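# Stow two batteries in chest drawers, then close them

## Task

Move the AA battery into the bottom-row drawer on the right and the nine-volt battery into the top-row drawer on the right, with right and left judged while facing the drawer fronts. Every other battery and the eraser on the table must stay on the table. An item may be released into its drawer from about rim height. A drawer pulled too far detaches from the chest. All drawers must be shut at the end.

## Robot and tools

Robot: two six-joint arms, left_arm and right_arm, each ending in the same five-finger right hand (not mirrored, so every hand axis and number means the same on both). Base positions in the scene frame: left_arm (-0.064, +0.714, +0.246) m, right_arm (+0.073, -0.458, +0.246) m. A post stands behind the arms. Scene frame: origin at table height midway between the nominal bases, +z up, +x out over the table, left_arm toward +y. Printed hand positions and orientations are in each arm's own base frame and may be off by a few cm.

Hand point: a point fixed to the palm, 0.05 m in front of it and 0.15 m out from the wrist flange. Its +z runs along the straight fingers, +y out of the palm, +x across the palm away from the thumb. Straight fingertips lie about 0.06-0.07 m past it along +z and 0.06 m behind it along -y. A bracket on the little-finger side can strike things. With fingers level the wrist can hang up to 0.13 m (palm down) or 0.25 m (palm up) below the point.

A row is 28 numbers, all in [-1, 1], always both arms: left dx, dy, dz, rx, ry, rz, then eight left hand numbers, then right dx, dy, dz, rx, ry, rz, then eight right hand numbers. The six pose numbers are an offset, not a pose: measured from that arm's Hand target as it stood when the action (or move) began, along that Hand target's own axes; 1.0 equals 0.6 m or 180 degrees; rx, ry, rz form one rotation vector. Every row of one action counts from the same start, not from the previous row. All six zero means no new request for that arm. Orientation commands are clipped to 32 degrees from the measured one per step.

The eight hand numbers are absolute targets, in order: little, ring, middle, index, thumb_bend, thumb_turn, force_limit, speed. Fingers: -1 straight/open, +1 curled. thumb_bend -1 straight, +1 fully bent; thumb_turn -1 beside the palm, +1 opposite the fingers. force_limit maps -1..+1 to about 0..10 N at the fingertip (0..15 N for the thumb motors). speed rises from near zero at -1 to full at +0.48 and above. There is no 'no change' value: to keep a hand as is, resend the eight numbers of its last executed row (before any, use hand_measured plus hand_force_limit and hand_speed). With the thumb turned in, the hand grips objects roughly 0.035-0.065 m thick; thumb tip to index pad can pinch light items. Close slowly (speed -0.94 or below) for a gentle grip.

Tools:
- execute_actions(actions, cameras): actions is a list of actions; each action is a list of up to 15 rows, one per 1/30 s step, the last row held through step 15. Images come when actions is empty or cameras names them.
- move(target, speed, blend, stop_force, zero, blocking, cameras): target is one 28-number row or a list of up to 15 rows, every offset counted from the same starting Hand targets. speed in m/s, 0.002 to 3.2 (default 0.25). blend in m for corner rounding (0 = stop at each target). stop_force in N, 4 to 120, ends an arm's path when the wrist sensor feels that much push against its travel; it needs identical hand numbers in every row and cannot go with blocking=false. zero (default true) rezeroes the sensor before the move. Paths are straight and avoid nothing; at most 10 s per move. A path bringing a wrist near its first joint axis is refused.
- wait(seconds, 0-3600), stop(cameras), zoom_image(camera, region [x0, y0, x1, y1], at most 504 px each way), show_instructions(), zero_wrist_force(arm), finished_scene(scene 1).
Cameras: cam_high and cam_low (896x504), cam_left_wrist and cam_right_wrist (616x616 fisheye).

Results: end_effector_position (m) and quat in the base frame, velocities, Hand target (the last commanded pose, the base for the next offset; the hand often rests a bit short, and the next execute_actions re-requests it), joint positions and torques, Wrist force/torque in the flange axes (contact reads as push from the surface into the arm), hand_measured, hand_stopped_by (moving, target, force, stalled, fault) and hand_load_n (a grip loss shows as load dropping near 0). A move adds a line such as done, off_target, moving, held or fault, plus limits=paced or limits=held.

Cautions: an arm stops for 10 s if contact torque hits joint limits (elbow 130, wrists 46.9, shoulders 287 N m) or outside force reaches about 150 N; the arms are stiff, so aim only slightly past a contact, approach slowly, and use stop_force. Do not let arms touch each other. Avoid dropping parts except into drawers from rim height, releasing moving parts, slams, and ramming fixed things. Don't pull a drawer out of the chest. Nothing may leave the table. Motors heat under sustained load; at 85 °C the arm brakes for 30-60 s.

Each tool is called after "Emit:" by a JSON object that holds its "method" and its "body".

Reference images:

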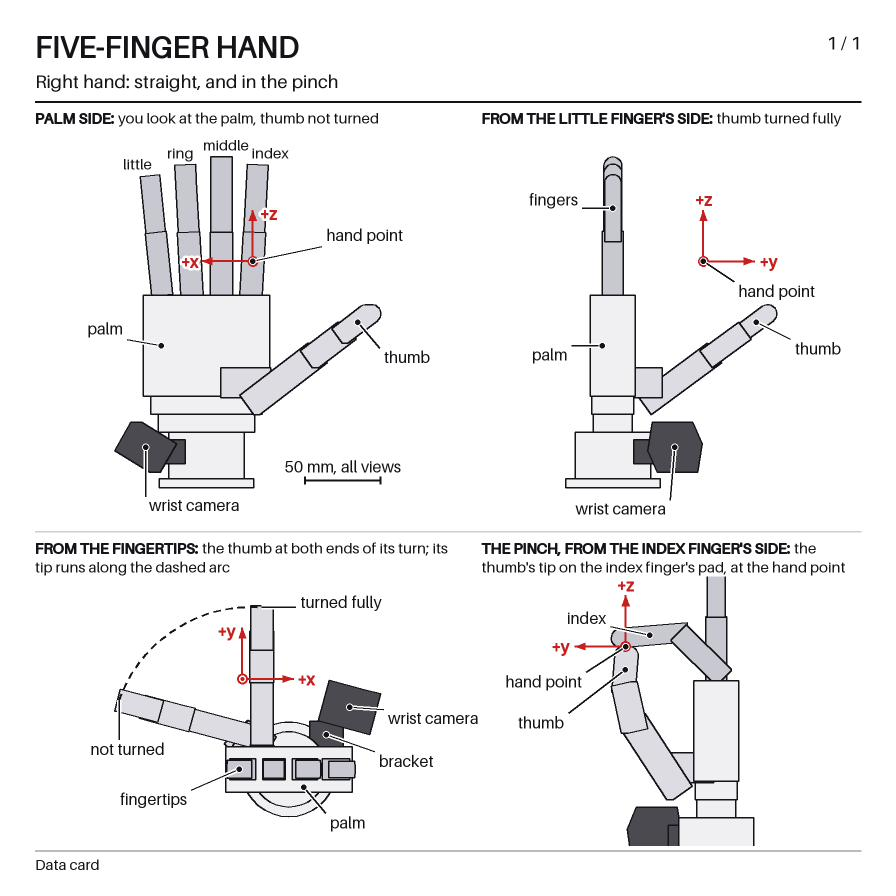

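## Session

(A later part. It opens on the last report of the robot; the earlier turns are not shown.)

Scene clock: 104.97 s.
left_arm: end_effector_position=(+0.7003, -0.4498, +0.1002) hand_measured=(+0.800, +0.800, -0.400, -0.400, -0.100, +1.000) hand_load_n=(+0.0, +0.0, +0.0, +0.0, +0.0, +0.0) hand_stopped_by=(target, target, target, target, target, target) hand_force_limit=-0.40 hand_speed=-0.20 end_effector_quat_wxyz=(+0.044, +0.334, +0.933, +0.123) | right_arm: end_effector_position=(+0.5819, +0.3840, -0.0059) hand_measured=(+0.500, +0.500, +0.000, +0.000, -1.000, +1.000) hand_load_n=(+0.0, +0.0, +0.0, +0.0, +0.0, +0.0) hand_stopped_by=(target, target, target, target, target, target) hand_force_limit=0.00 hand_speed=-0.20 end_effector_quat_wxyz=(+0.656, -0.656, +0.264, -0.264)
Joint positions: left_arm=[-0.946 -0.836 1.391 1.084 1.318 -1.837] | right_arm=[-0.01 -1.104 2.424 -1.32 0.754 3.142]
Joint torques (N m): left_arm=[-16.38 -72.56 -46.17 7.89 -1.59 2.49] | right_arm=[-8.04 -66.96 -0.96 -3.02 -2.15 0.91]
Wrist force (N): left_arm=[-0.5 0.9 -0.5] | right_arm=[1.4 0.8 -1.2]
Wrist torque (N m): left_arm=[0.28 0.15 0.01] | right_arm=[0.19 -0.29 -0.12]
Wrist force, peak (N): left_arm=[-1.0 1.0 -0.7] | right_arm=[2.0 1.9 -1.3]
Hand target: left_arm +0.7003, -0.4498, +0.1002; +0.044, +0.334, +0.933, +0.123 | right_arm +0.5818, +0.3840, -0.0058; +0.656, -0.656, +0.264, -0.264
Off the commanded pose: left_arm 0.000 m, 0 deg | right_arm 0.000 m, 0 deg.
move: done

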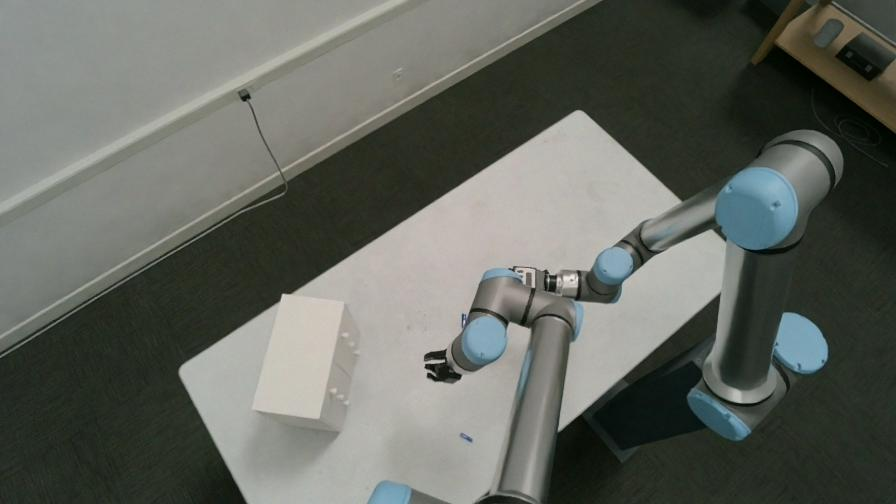

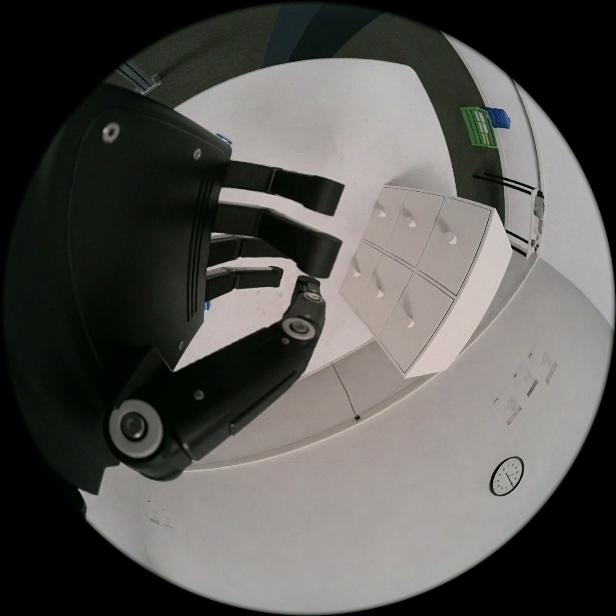

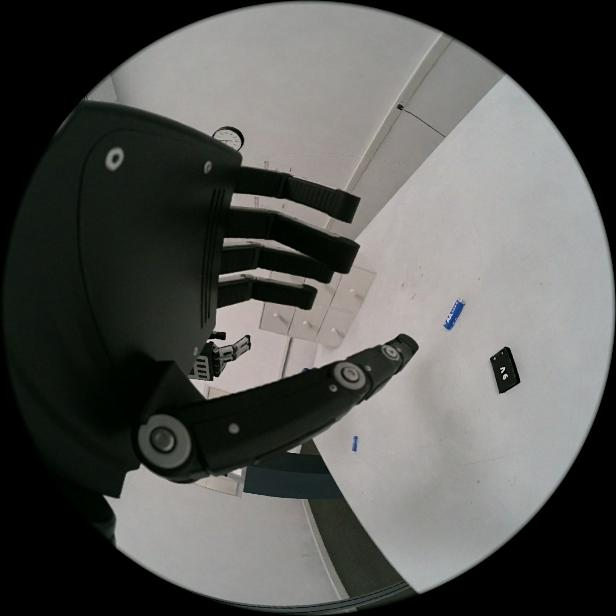

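Emit:
{"method": "move", "body": {"target": [-0.1227,0.1468,0.5247,0,0,0,-0.4,-0.4,-0.4,-0.4,-0.1,1,-0.4,-0.2,0,0,0,0,0,0,0.5,0.5,0,0,-1,1,0,-0.2], "speed": 0.2, "cameras": ["cam_left_wrist","cam_right_wrist"]}}

Emit:
{"method": "zoom_image", "body": {"camera": "cam_left_wrist", "region": [230, 220, 390, 380]}}

Emit:
{"method": "zoom_image", "body": {"camera": "cam_right_wrist", "region": [260, 220, 400, 360]}}

Scene clock: 111.77 s.
left_arm: end_effector_position=(+0.8630, -0.3680, -0.1811) hand_measured=(-0.400, -0.400, -0.400, -0.400, -0.100, +1.000) hand_load_n=(+0.0, +0.0, +0.0, +0.0, +0.0, +0.0) hand_stopped_by=(target, target, target, target, target, target) hand_force_limit=-0.40 hand_speed=-0.20 end_effector_quat_wxyz=(+0.044, +0.334, +0.933, +0.123) | right_arm: end_effector_position=(+0.5818, +0.3840, -0.0058) hand_measured=(+0.500, +0.500, +0.000, +0.000, -1.000, +1.000) hand_load_n=(+0.0, +0.0, +0.0, +0.0, +0.0, +0.0) hand_stopped_by=(target, target, target, target, target, target) hand_force_limit=0.00 hand_speed=-0.20 end_effector_quat_wxyz=(+0.656, -0.656, +0.264, -0.264)
Joint positions: left_arm=[-0.732 -0.436 1.163 0.856 1.309 -1.616] | right_arm=[-0.01 -1.104 2.424 -1.32 0.754 3.142]
Joint torques (N m): left_arm=[14.35 -91.5 -40.72 4.33 -1.08 2.24] | right_arm=[-10.46 -67.23 -0.77 -0.96 -2.48 1.82]
Wrist force (N): left_arm=[-0.8 1.0 -0.2] | right_arm=[1.4 1.1 -1.2]
Wrist torque (N m): left_arm=[0.26 0.17 0.00] | right_arm=[0.23 -0.29 -0.10]
Wrist force, peak (N): left_arm=[-0.7 1.8 1.0] | right_arm=[1.8 1.3 -1.3]
Hand target: left_arm +0.8630, -0.3680, -0.1811; +0.044, +0.334, +0.933, +0.123 | right_arm +0.5818, +0.3840, -0.0058; +0.656, -0.656, +0.264, -0.264
Off the commanded pose: left_arm 0.000 m, 0 deg | right_arm 0.000 m, 0 deg.
move: done

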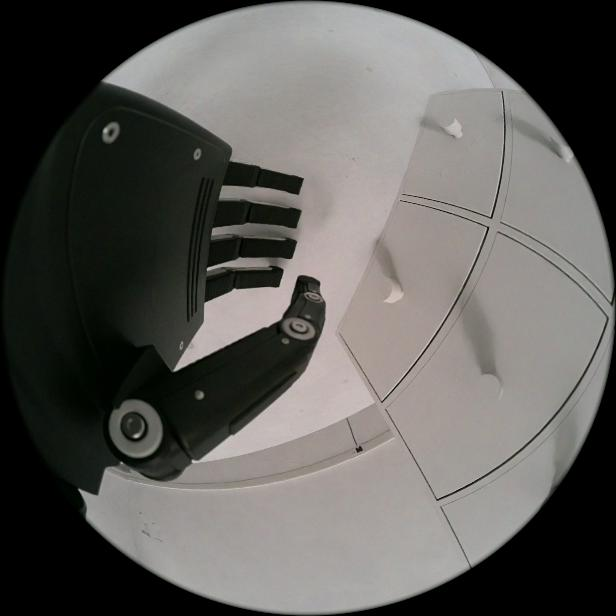

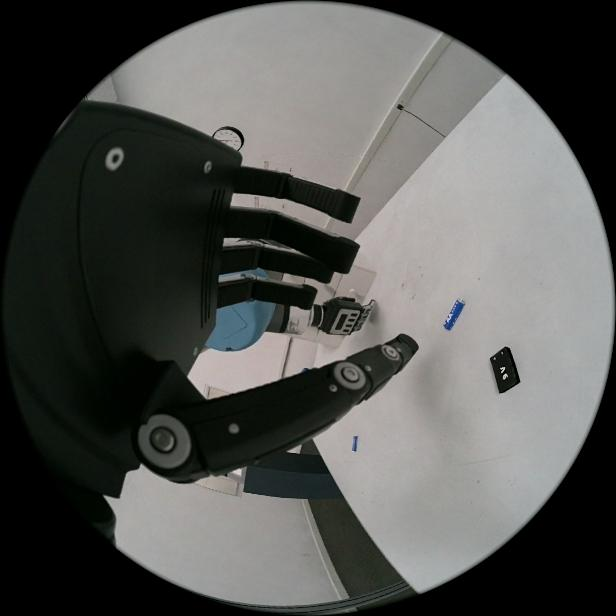

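Scaled by 3.150 from the camera's image (finer frame: 880x880).

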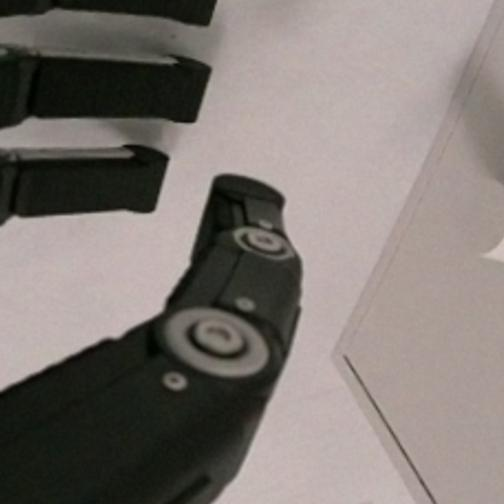

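Scaled by 3.600 from the camera's image (finer frame: 880x880).

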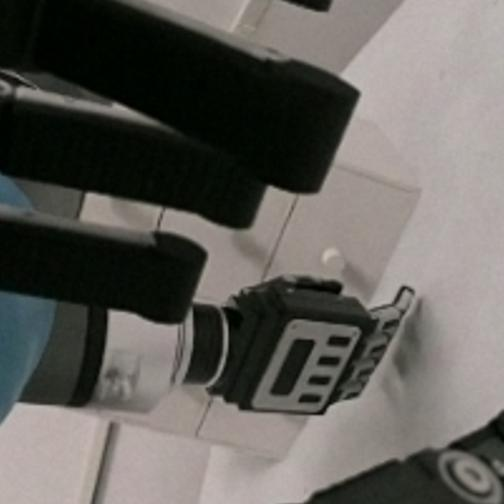

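Emit:
{"method": "zoom_image", "body": {"camera": "cam_left_wrist", "region": [350, 220, 450, 320]}}

Scaled by 5.040 from the camera's image (finer frame: 880x880).

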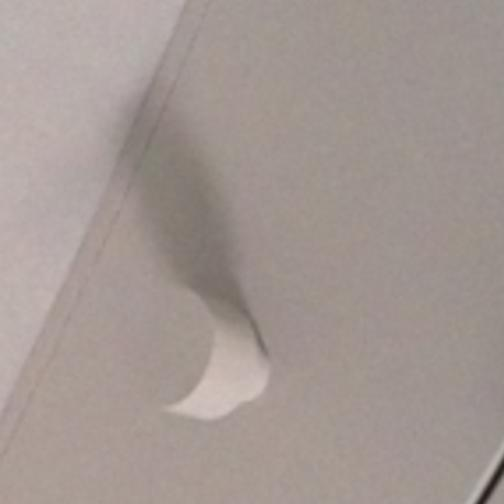

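Emit:
{"method": "move", "body": {"target": [0.02,0.0513,0.0207,0,0,0,-0.4,-0.4,-0.4,-0.4,-0.1,1,-0.4,-0.2,0,0,0,0,0,0,0.5,0.5,0,0,-1,1,0,-0.2], "speed": 0.08, "cameras": ["cam_left_wrist"]}}

Emit:
{"method": "zoom_image", "body": {"camera": "cam_left_wrist", "region": [260, 220, 400, 360]}}

Scene clock: 119.93 s.
left_arm: end_effector_position=(+0.8747, -0.3350, -0.1851) hand_measured=(-0.400, -0.400, -0.400, -0.400, -0.100, +1.000) hand_load_n=(+0.0, +0.0, +0.0, +0.0, +0.0, +0.0) hand_stopped_by=(target, target, target, target, target, target) hand_force_limit=-0.40 hand_speed=-0.20 end_effector_quat_wxyz=(+0.044, +0.334, +0.933, +0.123) | right_arm: end_effector_position=(+0.5818, +0.3840, -0.0058) hand_measured=(+0.500, +0.500, +0.000, +0.000, -1.000, +1.000) hand_load_n=(+0.0, +0.0, +0.0, +0.0, +0.0, +0.0) hand_stopped_by=(target, target, target, target, target, target) hand_force_limit=0.00 hand_speed=-0.20 end_effector_quat_wxyz=(+0.656, -0.656, +0.264, -0.264)
Joint positions: left_arm=[-0.694 -0.441 1.18 0.833 1.309 -1.576] | right_arm=[-0.01 -1.104 2.424 -1.32 0.754 3.142]
Joint torques (N m): left_arm=[14.56 -106.75 -19.72 0.52 -0.88 1.89] | right_arm=[-11.35 -68.43 -0.56 -0.66 -2.34 1.69]
Wrist force (N): left_arm=[-0.5 0.7 -0.8] | right_arm=[1.4 0.9 -1.1]
Wrist torque (N m): left_arm=[0.26 0.16 0.02] | right_arm=[0.20 -0.30 -0.11]
Wrist force, peak (N): left_arm=[-0.8 1.4 -0.4] | right_arm=[1.9 1.4 -1.2]
Hand target: left_arm +0.8747, -0.3349, -0.1851; +0.044, +0.334, +0.933, +0.123 | right_arm +0.5818, +0.3840, -0.0058; +0.656, -0.656, +0.264, -0.264
Off the commanded pose: left_arm 0.000 m, 0 deg | right_arm 0.000 m, 0 deg.
move: done

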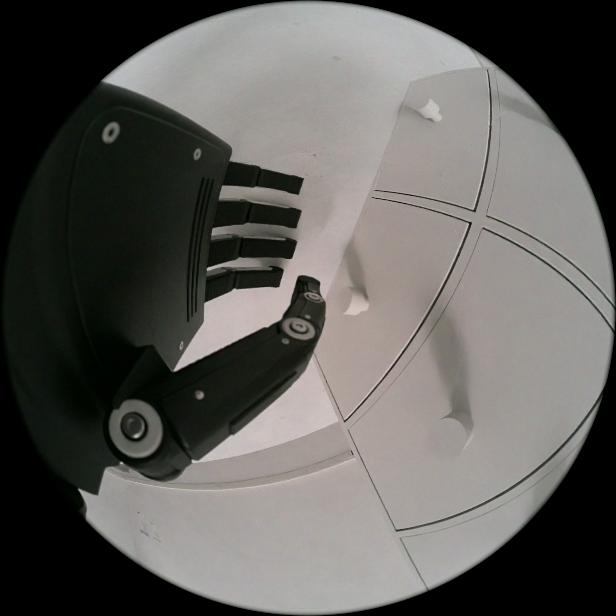

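Scaled by 3.600 from the camera's image (finer frame: 880x880).

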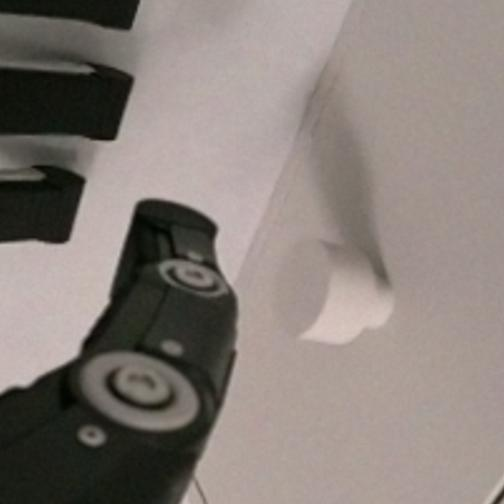

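Emit:
{"method": "move", "body": {"target": [0,0.0402,0.0108,0,0,0,-0.4,-0.4,-0.4,-0.4,-0.1,1,-0.4,-0.2,0,0,0,0,0,0,0.5,0.5,0,0,-1,1,0,-0.2], "speed": 0.04, "stop_force": 6, "cameras": ["cam_left_wrist"]}}

Emit:
{"method": "zoom_image", "body": {"camera": "cam_left_wrist", "region": [260, 240, 380, 360]}}

Scene clock: 122.53 s.
left_arm: end_effector_position=(+0.8906, -0.3156, -0.1852) hand_measured=(-0.400, -0.400, -0.400, -0.400, -0.100, +1.000) hand_load_n=(+0.0, +0.0, +0.0, +0.0, +0.0, +0.0) hand_stopped_by=(target, target, target, target, target, target) hand_force_limit=-0.40 hand_speed=-0.20 end_effector_quat_wxyz=(+0.044, +0.334, +0.933, +0.123) | right_arm: end_effector_position=(+0.5818, +0.3840, -0.0058) hand_measured=(+0.500, +0.500, +0.000, +0.000, -1.000, +1.000) hand_load_n=(+0.0, +0.0, +0.0, +0.0, +0.0, +0.5) hand_stopped_by=(target, target, target, target, target, target) hand_force_limit=0.00 hand_speed=-0.20 end_effector_quat_wxyz=(+0.656, -0.656, +0.264, -0.264)
Joint positions: left_arm=[-0.664 -0.435 1.165 0.835 1.309 -1.546] | right_arm=[-0.01 -1.104 2.424 -1.32 0.754 3.142]
Joint torques (N m): left_arm=[16.25 -90.82 -42.41 7.38 1.94 2.46] | right_arm=[-9.37 -65.51 0.48 -1.22 -2.35 1.62]
Wrist force (N): left_arm=[-0.6 0.7 -0.7] | right_arm=[1.5 1.1 -1.1]
Wrist torque (N m): left_arm=[0.26 0.14 -0.01] | right_arm=[0.22 -0.31 -0.10]
Wrist force, peak (N): left_arm=[-1.1 1.2 -0.8] | right_arm=[1.3 1.7 -1.5]
Hand target: left_arm +0.8906, -0.3156, -0.1852; +0.044, +0.334, +0.933, +0.123 | right_arm +0.5818, +0.3840, -0.0058; +0.656, -0.656, +0.264, -0.264
Off the commanded pose: left_arm 0.000 m, 0 deg | right_arm 0.000 m, 0 deg.
move: done

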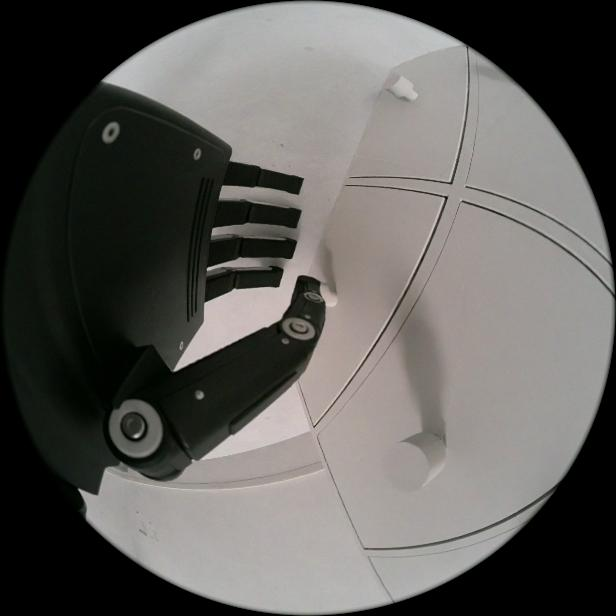

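Scaled by 4.200 from the camera's image (finer frame: 880x880).

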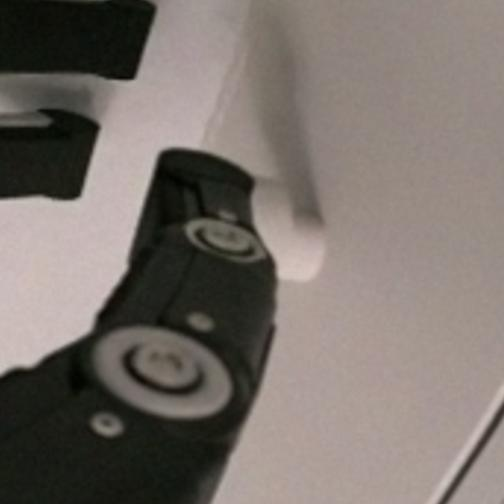

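Emit:
{"method": "move", "body": {"target": [0,0,0,0,0,0,-0.4,-0.4,-0.4,-0.4,-0.1,1,-0.4,-0.2,-0.0167,0.2,0.2833,0,0,0,0.5,0.5,0,0,-1,1,0,-0.2], "speed": 0.15, "cameras": ["cam_right_wrist","cam_high"]}}

Scene clock: 138.10 s.
left_arm: end_effector_position=(+0.8906, -0.3156, -0.1852) hand_measured=(-0.400, -0.400, -0.400, -0.400, -0.100, +1.000) hand_load_n=(+0.0, +0.0, +0.0, +0.0, +0.0, +0.0) hand_stopped_by=(target, target, target, target, target, target) hand_force_limit=-0.40 hand_speed=-0.20 end_effector_quat_wxyz=(+0.044, +0.334, +0.933, +0.123) | right_arm: end_effector_position=(+0.6922, +0.5136, -0.1258) hand_measured=(+0.500, +0.500, +0.000, +0.000, -1.000, +1.000) hand_load_n=(+0.0, +0.0, +0.0, +0.0, +0.0, +0.0) hand_stopped_by=(target, target, target, target, target, target) hand_force_limit=0.00 hand_speed=-0.20 end_effector_quat_wxyz=(+0.656, -0.656, +0.264, -0.264)
Joint positions: left_arm=[-0.664 -0.435 1.165 0.835 1.309 -1.546] | right_arm=[0.224 -0.771 2.088 -1.317 0.989 3.142]
Joint torques (N m): left_arm=[17.37 -91.63 -40.08 7.59 2.19 2.87] | right_arm=[17.43 -58.33 -24.34 0.9 2 0.3]
Wrist force (N): left_arm=[-0.4 0.5 -0.4] | right_arm=[1.4 1.3 -0.9]
Wrist torque (N m): left_arm=[0.20 0.12 0.00] | right_arm=[0.29 -0.28 -0.13]
Wrist force, peak (N): left_arm=[-0.8 1.2 -0.7] | right_arm=[1.7 0.8 -2.2]
Hand target: left_arm +0.8906, -0.3156, -0.1852; +0.044, +0.334, +0.933, +0.123 | right_arm +0.6922, +0.5136, -0.1258; +0.656, -0.656, +0.264, -0.264
Off the commanded pose: left_arm 0.000 m, 0 deg | right_arm 0.000 m, 0 deg.
move: done
Images, in order (width x height): cam_high 896x504, cam_right_wrist 616x616.

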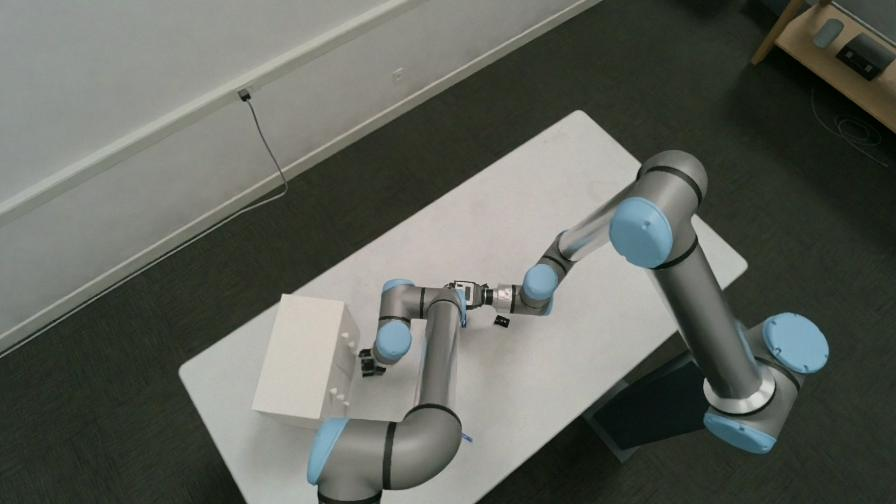

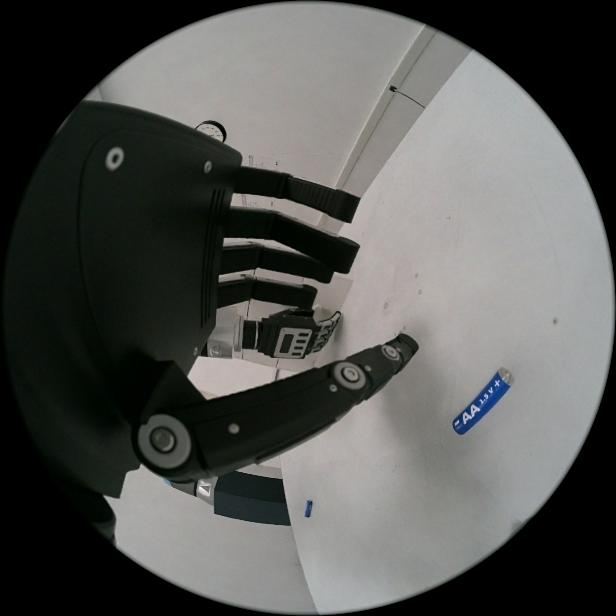

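Emit:
{"method": "move", "body": {"target": [0,0,0,0,0,0,-0.4,-0.4,-0.4,-0.4,-0.1,1,-0.4,-0.2,0,0,0,0,0,0,-1,-1,-1,-1,-1,1,0,0], "cameras": ["cam_left_wrist","cam_right_wrist","cam_high"]}}

Scene clock: 142.07 s.
left_arm: end_effector_position=(+0.8906, -0.3156, -0.1852) hand_measured=(-0.400, -0.400, -0.400, -0.400, -0.100, +1.000) hand_load_n=(+0.0, +0.0, +0.0, +0.0, +0.0, +0.0) hand_stopped_by=(target, target, target, target, target, target) hand_force_limit=-0.40 hand_speed=-0.20 end_effector_quat_wxyz=(+0.044, +0.334, +0.933, +0.123) | right_arm: end_effector_position=(+0.6922, +0.5136, -0.1258) hand_measured=(-1.000, -1.000, -1.000, -1.000, -1.000, +1.000) hand_load_n=(+0.0, -0.5, +0.0, +0.0, +0.0, +0.0) hand_stopped_by=(target, target, target, target, target, target) hand_force_limit=0.00 hand_speed=0.00 end_effector_quat_wxyz=(+0.656, -0.656, +0.264, -0.264)
Joint positions: left_arm=[-0.664 -0.435 1.165 0.835 1.309 -1.546] | right_arm=[0.224 -0.771 2.088 -1.317 0.989 3.142]
Joint torques (N m): left_arm=[16.65 -87.28 -41.64 7.74 1.75 2.11] | right_arm=[15.96 -61.05 -24.75 0.13 2.08 -1.76]
Wrist force (N): left_arm=[-0.6 1.0 -0.5] | right_arm=[1.8 1.1 -1.0]
Wrist torque (N m): left_arm=[0.29 0.14 0.00] | right_arm=[0.26 -0.35 -0.11]
Wrist force, peak (N): left_arm=[-0.6 1.0 -1.1] | right_arm=[2.3 1.5 -0.7]
Hand target: left_arm +0.8906, -0.3156, -0.1852; +0.044, +0.334, +0.933, +0.123 | right_arm +0.6922, +0.5136, -0.1258; +0.656, -0.656, +0.264, -0.264
Off the commanded pose: left_arm 0.000 m, 0 deg | right_arm 0.000 m, 0 deg.
move: done
Images, in order (width x height): cam_high 896x504, cam_left_wrist 616x616, cam_right_wrist 616x616.

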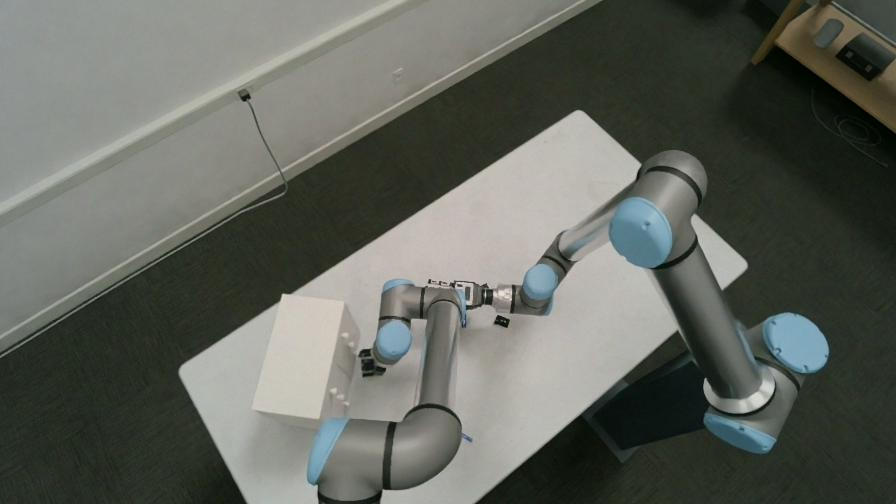

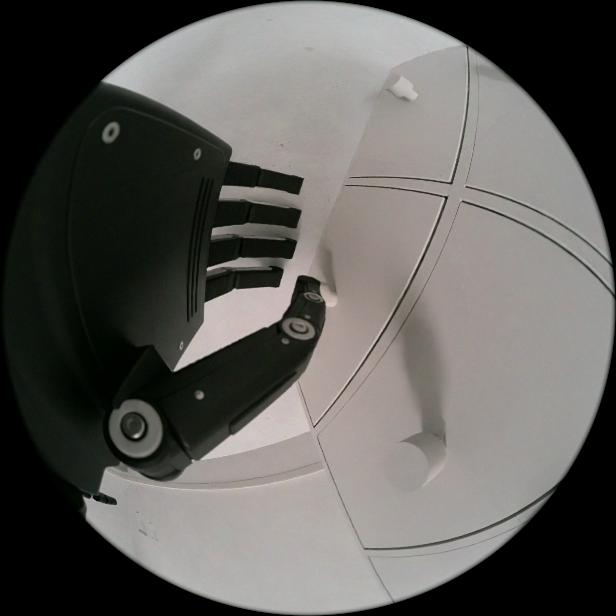

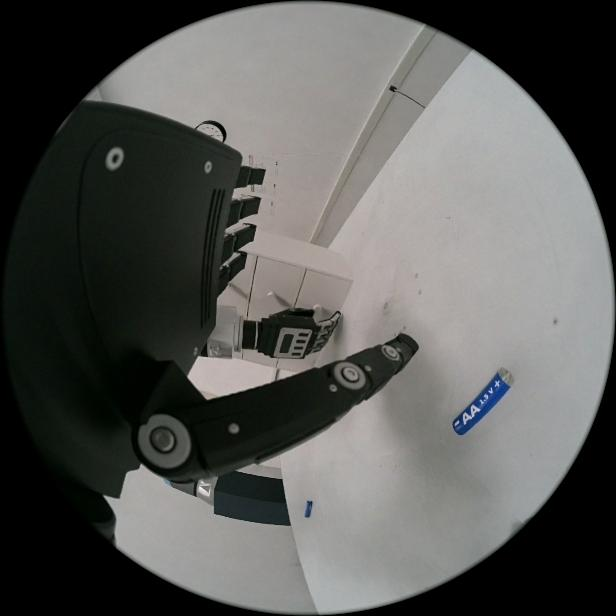

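Emit:
{"method": "zoom_image", "body": {"camera": "cam_left_wrist", "region": [260, 230, 400, 370]}}

Emit:
{"method": "zoom_image", "body": {"camera": "cam_right_wrist", "region": [230, 240, 390, 400]}}

Scaled by 3.600 from the camera's image (finer frame: 880x880).

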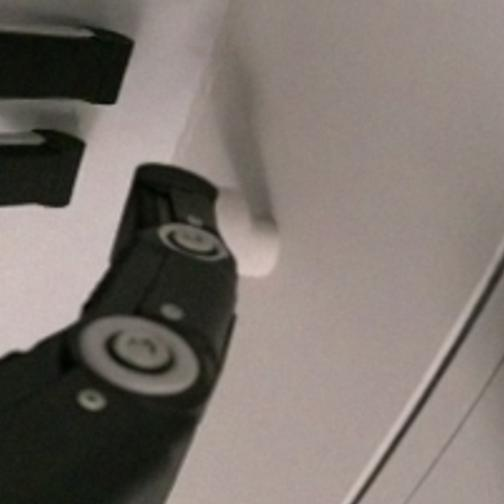

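Scaled by 3.150 from the camera's image (finer frame: 880x880).

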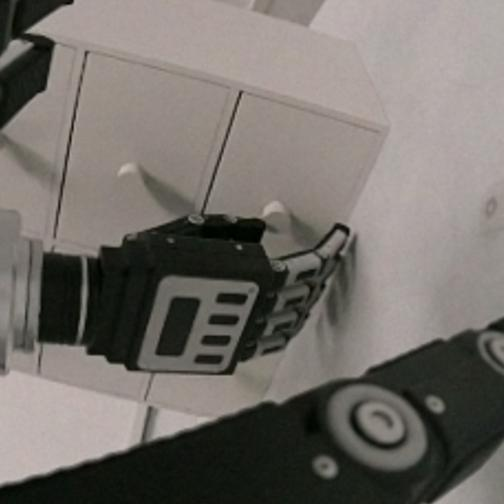

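Emit:
{"method": "move", "body": {"target": [-0.025,0,0,0,0,0,-0.4,-0.4,-0.4,-0.4,-0.1,1,-0.4,-0.2,0,0,0,0,0,0,-1,-1,-1,-1,-1,1,0,0], "speed": 0.03, "cameras": ["cam_left_wrist","cam_right_wrist"]}}

Emit:
{"method": "zoom_image", "body": {"camera": "cam_left_wrist", "region": [260, 230, 400, 370]}}

Emit:
{"method": "zoom_image", "body": {"camera": "cam_right_wrist", "region": [260, 250, 360, 350]}}

Scene clock: 148.40 s.
left_arm: end_effector_position=(+0.9021, -0.3251, -0.1852) hand_measured=(-0.400, -0.400, -0.400, -0.400, -0.100, +1.000) hand_load_n=(+0.5, +0.0, +0.0, +0.0, +0.0, +0.0) hand_stopped_by=(target, target, target, target, target, target) hand_force_limit=-0.40 hand_speed=-0.20 end_effector_quat_wxyz=(+0.044, +0.334, +0.933, +0.123) | right_arm: end_effector_position=(+0.6922, +0.5136, -0.1258) hand_measured=(-1.000, -1.000, -1.000, -1.000, -1.000, +1.000) hand_load_n=(+0.0, +0.0, +0.0, +0.0, +0.0, +0.0) hand_stopped_by=(target, target, target, target, target, target) hand_force_limit=0.00 hand_speed=0.00 end_effector_quat_wxyz=(+0.656, -0.656, +0.264, -0.264)
Joint positions: left_arm=[-0.665 -0.415 1.118 0.861 1.309 -1.547] | right_arm=[0.224 -0.771 2.088 -1.317 0.989 3.142]
Joint torques (N m): left_arm=[-16.41 -89.24 -42.43 7.84 0.78 -2.8] | right_arm=[14.48 -65.29 -21.74 -1.86 0.82 -1.87]
Wrist force (N): left_arm=[-0.7 0.7 -0.7] | right_arm=[2.2 1.1 -1.1]
Wrist torque (N m): left_arm=[0.25 0.18 -0.01] | right_arm=[0.27 -0.41 -0.09]
Wrist force, peak (N): left_arm=[-0.6 1.1 -0.9] | right_arm=[1.6 1.8 -1.5]
Hand target: left_arm +0.9022, -0.3252, -0.1852; +0.044, +0.334, +0.933, +0.123 | right_arm +0.6922, +0.5136, -0.1258; +0.656, -0.656, +0.264, -0.264
Off the commanded pose: left_arm 0.000 m, 0 deg | right_arm 0.000 m, 0 deg.
move: done

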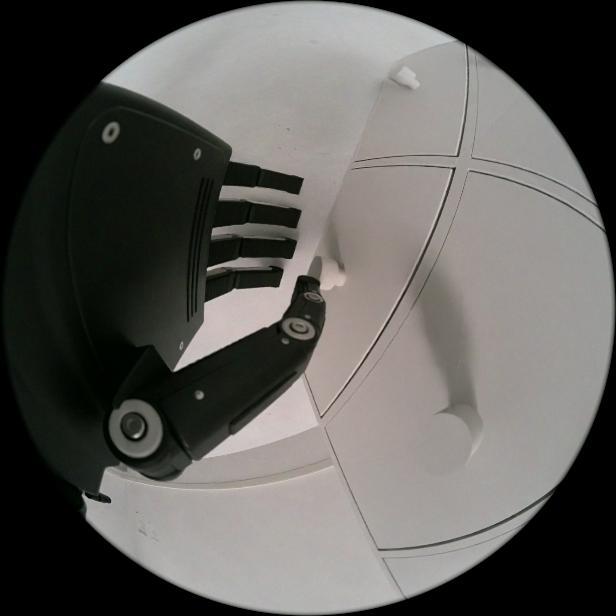

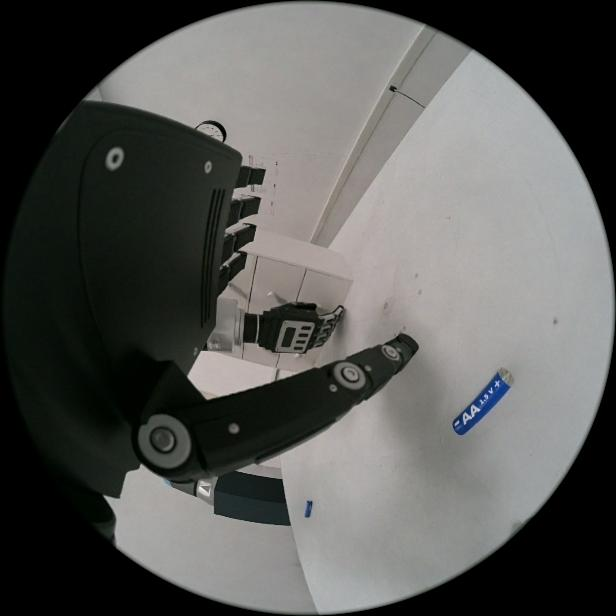

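Scaled by 3.600 from the camera's image (finer frame: 880x880).

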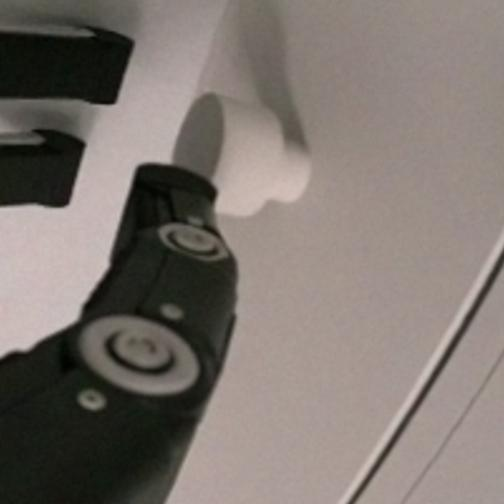

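Scaled by 5.040 from the camera's image (finer frame: 880x880).

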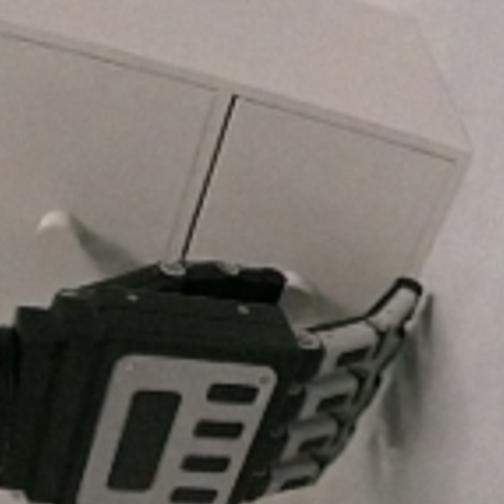

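Emit:
{"method": "move", "body": {"target": [0.002,0.015,-0.005,0,0,0,-0.4,-0.4,-0.4,-0.4,-0.1,1,-0.4,-0.2,0,0,0,0,0,0,-1,-1,-1,-1,-1,1,0,0], "speed": 0.01, "stop_force": 5, "cameras": ["cam_left_wrist"]}}

Emit:
{"method": "zoom_image", "body": {"camera": "cam_left_wrist", "region": [260, 230, 400, 370]}}

Scene clock: 152.80 s.
left_arm: end_effector_position=(+0.9063, -0.3183, -0.1799) hand_measured=(-0.400, -0.400, -0.400, -0.400, -0.100, +1.000) hand_load_n=(+0.0, +0.0, +0.0, +0.0, +0.0, +0.0) hand_stopped_by=(target, target, target, target, target, target) hand_force_limit=-0.40 hand_speed=-0.20 end_effector_quat_wxyz=(+0.044, +0.334, +0.933, +0.123) | right_arm: end_effector_position=(+0.6922, +0.5136, -0.1258) hand_measured=(-1.000, -1.000, -1.000, -1.000, -1.000, +1.000) hand_load_n=(+0.0, +0.0, +0.0, +0.0, +0.0, +0.0) hand_stopped_by=(target, target, target, target, target, target) hand_force_limit=0.00 hand_speed=0.00 end_effector_quat_wxyz=(+0.656, -0.656, +0.264, -0.264)
Joint positions: left_arm=[-0.656 -0.421 1.119 0.864 1.309 -1.537] | right_arm=[0.224 -0.771 2.088 -1.317 0.989 3.142]
Joint torques (N m): left_arm=[17.05 -107.81 -20.85 7.39 1.95 1.86] | right_arm=[13.33 -64.8 -18.68 -1.8 -0.43 -1.9]
Wrist force (N): left_arm=[0.0 0.7 -0.5] | right_arm=[1.8 1.3 -1.0]
Wrist torque (N m): left_arm=[0.24 0.06 0.01] | right_arm=[0.29 -0.35 -0.10]
Wrist force, peak (N): left_arm=[-0.7 1.3 -0.6] | right_arm=[2.3 1.6 -1.1]
Hand target: left_arm +0.9063, -0.3183, -0.1799; +0.044, +0.334, +0.933, +0.123 | right_arm +0.6922, +0.5136, -0.1258; +0.656, -0.656, +0.264, -0.264
Off the commanded pose: left_arm 0.000 m, 0 deg | right_arm 0.000 m, 0 deg.
move: done

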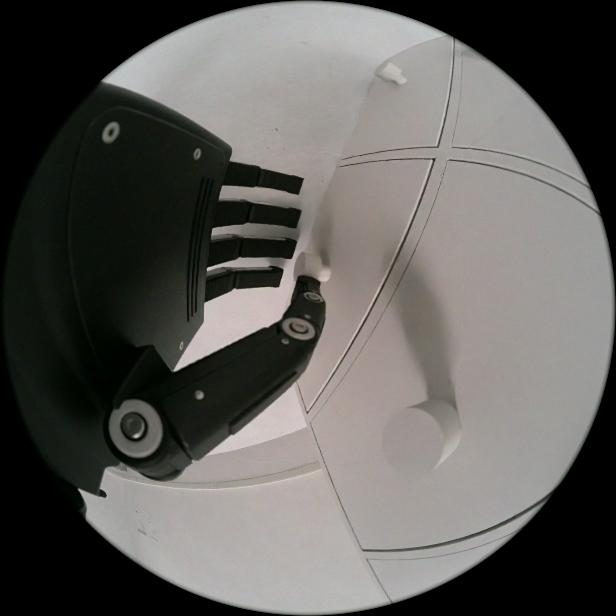

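Scaled by 3.600 from the camera's image (finer frame: 880x880).

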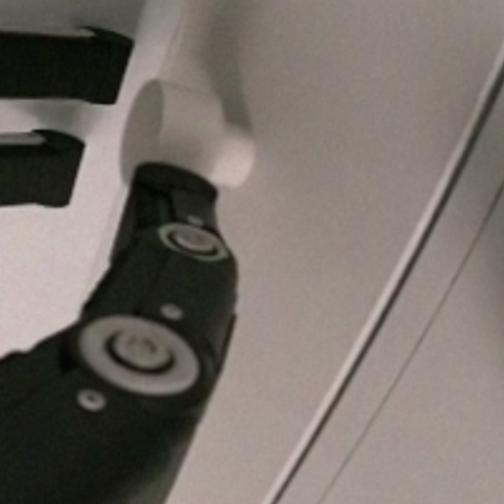

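Emit:
{"method": "move", "body": {"target": [0.0,0.005,0.005,0,0,0,-0.4,-0.4,-0.4,-0.4,-0.1,1,-0.4,-0.2,0,0,0,0,0,0,-1,-1,-1,-1,-1,1,0,0], "speed": 0.01, "stop_force": 5, "cameras": ["cam_left_wrist"]}}

Emit:
{"method": "zoom_image", "body": {"camera": "cam_left_wrist", "region": [260, 230, 400, 370]}}

Emit:
{"method": "move", "body": {"target": [0.0,0,0,0,0,0,-0.4,-0.4,0.15,0.15,-0.1,1,-0.3,-0.94,0,0,0,0,0,0,-1,-1,-1,-1,-1,1,0,0], "speed": 0.01, "cameras": ["cam_left_wrist","cam_right_wrist"]}}

Emit:
{"method": "zoom_image", "body": {"camera": "cam_left_wrist", "region": [260, 230, 400, 370]}}

Scene clock: 156.67 s.
left_arm: end_effector_position=(+0.9086, -0.3155, -0.1821) hand_measured=(-0.400, -0.400, -0.400, -0.400, -0.100, +1.000) hand_load_n=(+0.0, +0.0, +0.0, +0.0, +0.0, +0.0) hand_stopped_by=(target, target, target, target, target, target) hand_force_limit=-0.40 hand_speed=-0.20 end_effector_quat_wxyz=(+0.044, +0.334, +0.933, +0.123) | right_arm: end_effector_position=(+0.6922, +0.5136, -0.1258) hand_measured=(-1.000, -1.000, -1.000, -1.000, -1.000, +1.000) hand_load_n=(-0.5, +0.0, +0.0, -0.5, +0.0, +0.0) hand_stopped_by=(target, target, target, target, target, target) hand_force_limit=0.00 hand_speed=0.00 end_effector_quat_wxyz=(+0.656, -0.656, +0.264, -0.264)
Joint positions: left_arm=[-0.652 -0.417 1.115 0.863 1.309 -1.533] | right_arm=[0.224 -0.771 2.088 -1.317 0.989 3.142]
Joint torques (N m): left_arm=[17.42 -91.57 -43.46 0.65 2.13 2.32] | right_arm=[10.79 -67.08 -15.85 -1.79 -0.19 -1.86]
Wrist force (N): left_arm=[-0.5 0.6 -0.4] | right_arm=[2.0 0.7 -1.1]
Wrist torque (N m): left_arm=[0.22 0.13 -0.02] | right_arm=[0.21 -0.38 -0.11]
Wrist force, peak (N): left_arm=[-1.0 0.8 -0.8] | right_arm=[2.5 0.8 -1.0]
Hand target: left_arm +0.9086, -0.3155, -0.1821; +0.044, +0.334, +0.933, +0.123 | right_arm +0.6922, +0.5136, -0.1258; +0.656, -0.656, +0.264, -0.264
Off the commanded pose: left_arm 0.000 m, 0 deg | right_arm 0.000 m, 0 deg.
move: done

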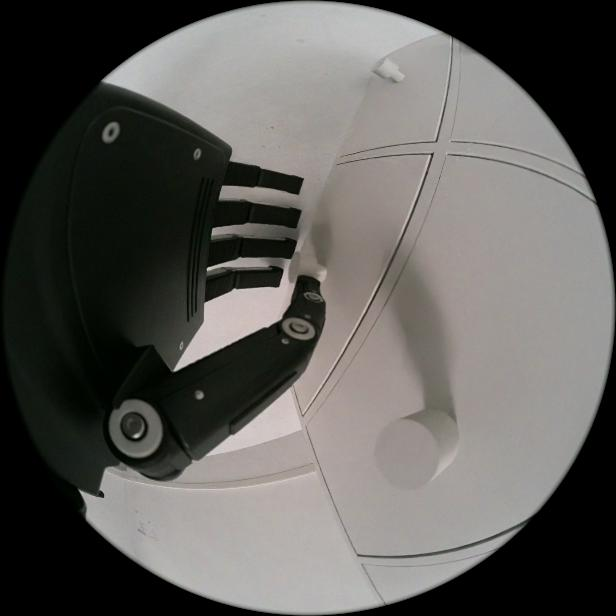

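Scaled by 3.600 from the camera's image (finer frame: 880x880).

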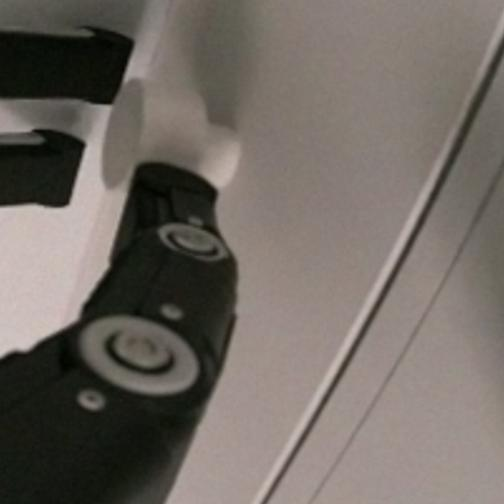

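Scene clock: 160.17 s.
left_arm: end_effector_position=(+0.9086, -0.3155, -0.1821) hand_measured=(-0.400, -0.400, -0.108, +0.150, -0.100, +1.000) hand_load_n=(+0.0, +0.0, +4.0, +0.0, +0.0, +0.0) hand_stopped_by=(target, target, force, target, target, target) hand_force_limit=-0.30 hand_speed=-0.94 end_effector_quat_wxyz=(+0.044, +0.334, +0.933, +0.123) | right_arm: end_effector_position=(+0.6922, +0.5136, -0.1258) hand_measured=(-1.000, -1.000, -1.000, -1.000, -1.000, +1.000) hand_load_n=(+0.0, +0.0, +0.0, +0.0, +0.0, +0.0) hand_stopped_by=(target, target, target, target, target, target) hand_force_limit=0.00 hand_speed=0.00 end_effector_quat_wxyz=(+0.656, -0.656, +0.264, -0.264)
Joint positions: left_arm=[-0.652 -0.417 1.115 0.863 1.309 -1.533] | right_arm=[0.224 -0.771 2.088 -1.317 0.989 3.142]
Joint torques (N m): left_arm=[14.39 -100.27 -41.87 1.11 -3.38 1.7] | right_arm=[9.12 -69.7 -13.28 -1.86 -0.26 -1.93]
Wrist force (N): left_arm=[-0.5 -3.9 0.5] | right_arm=[2.0 1.3 -1.2]
Wrist torque (N m): left_arm=[0.44 0.14 -0.10] | right_arm=[0.30 -0.37 -0.09]
Wrist force, peak (N): left_arm=[-0.5 -4.7 0.7] | right_arm=[2.3 1.4 -0.9]
Hand target: left_arm +0.9086, -0.3155, -0.1821; +0.044, +0.334, +0.933, +0.123 | right_arm +0.6922, +0.5136, -0.1258; +0.656, -0.656, +0.264, -0.264
Off the commanded pose: left_arm 0.000 m, 0 deg | right_arm 0.000 m, 0 deg.
move: done

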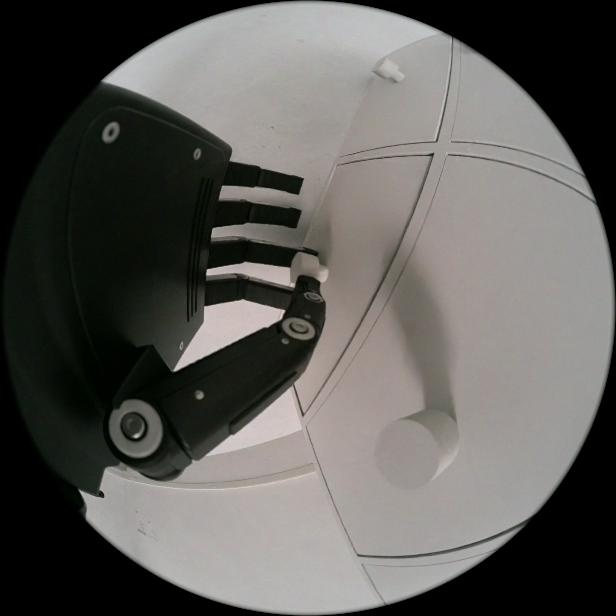

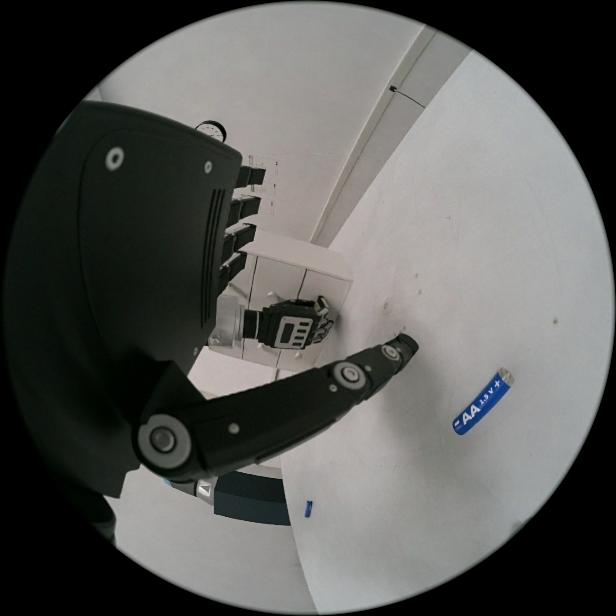

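Scaled by 3.600 from the camera's image (finer frame: 880x880).

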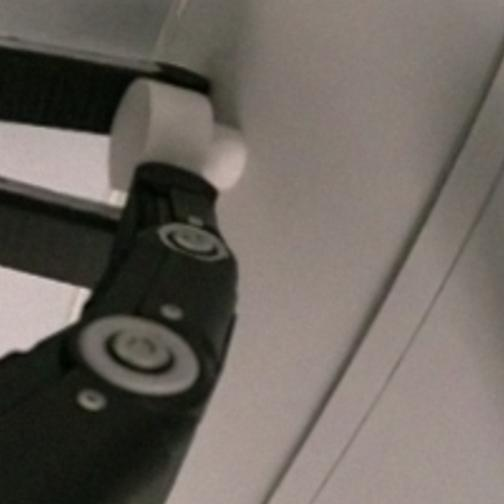

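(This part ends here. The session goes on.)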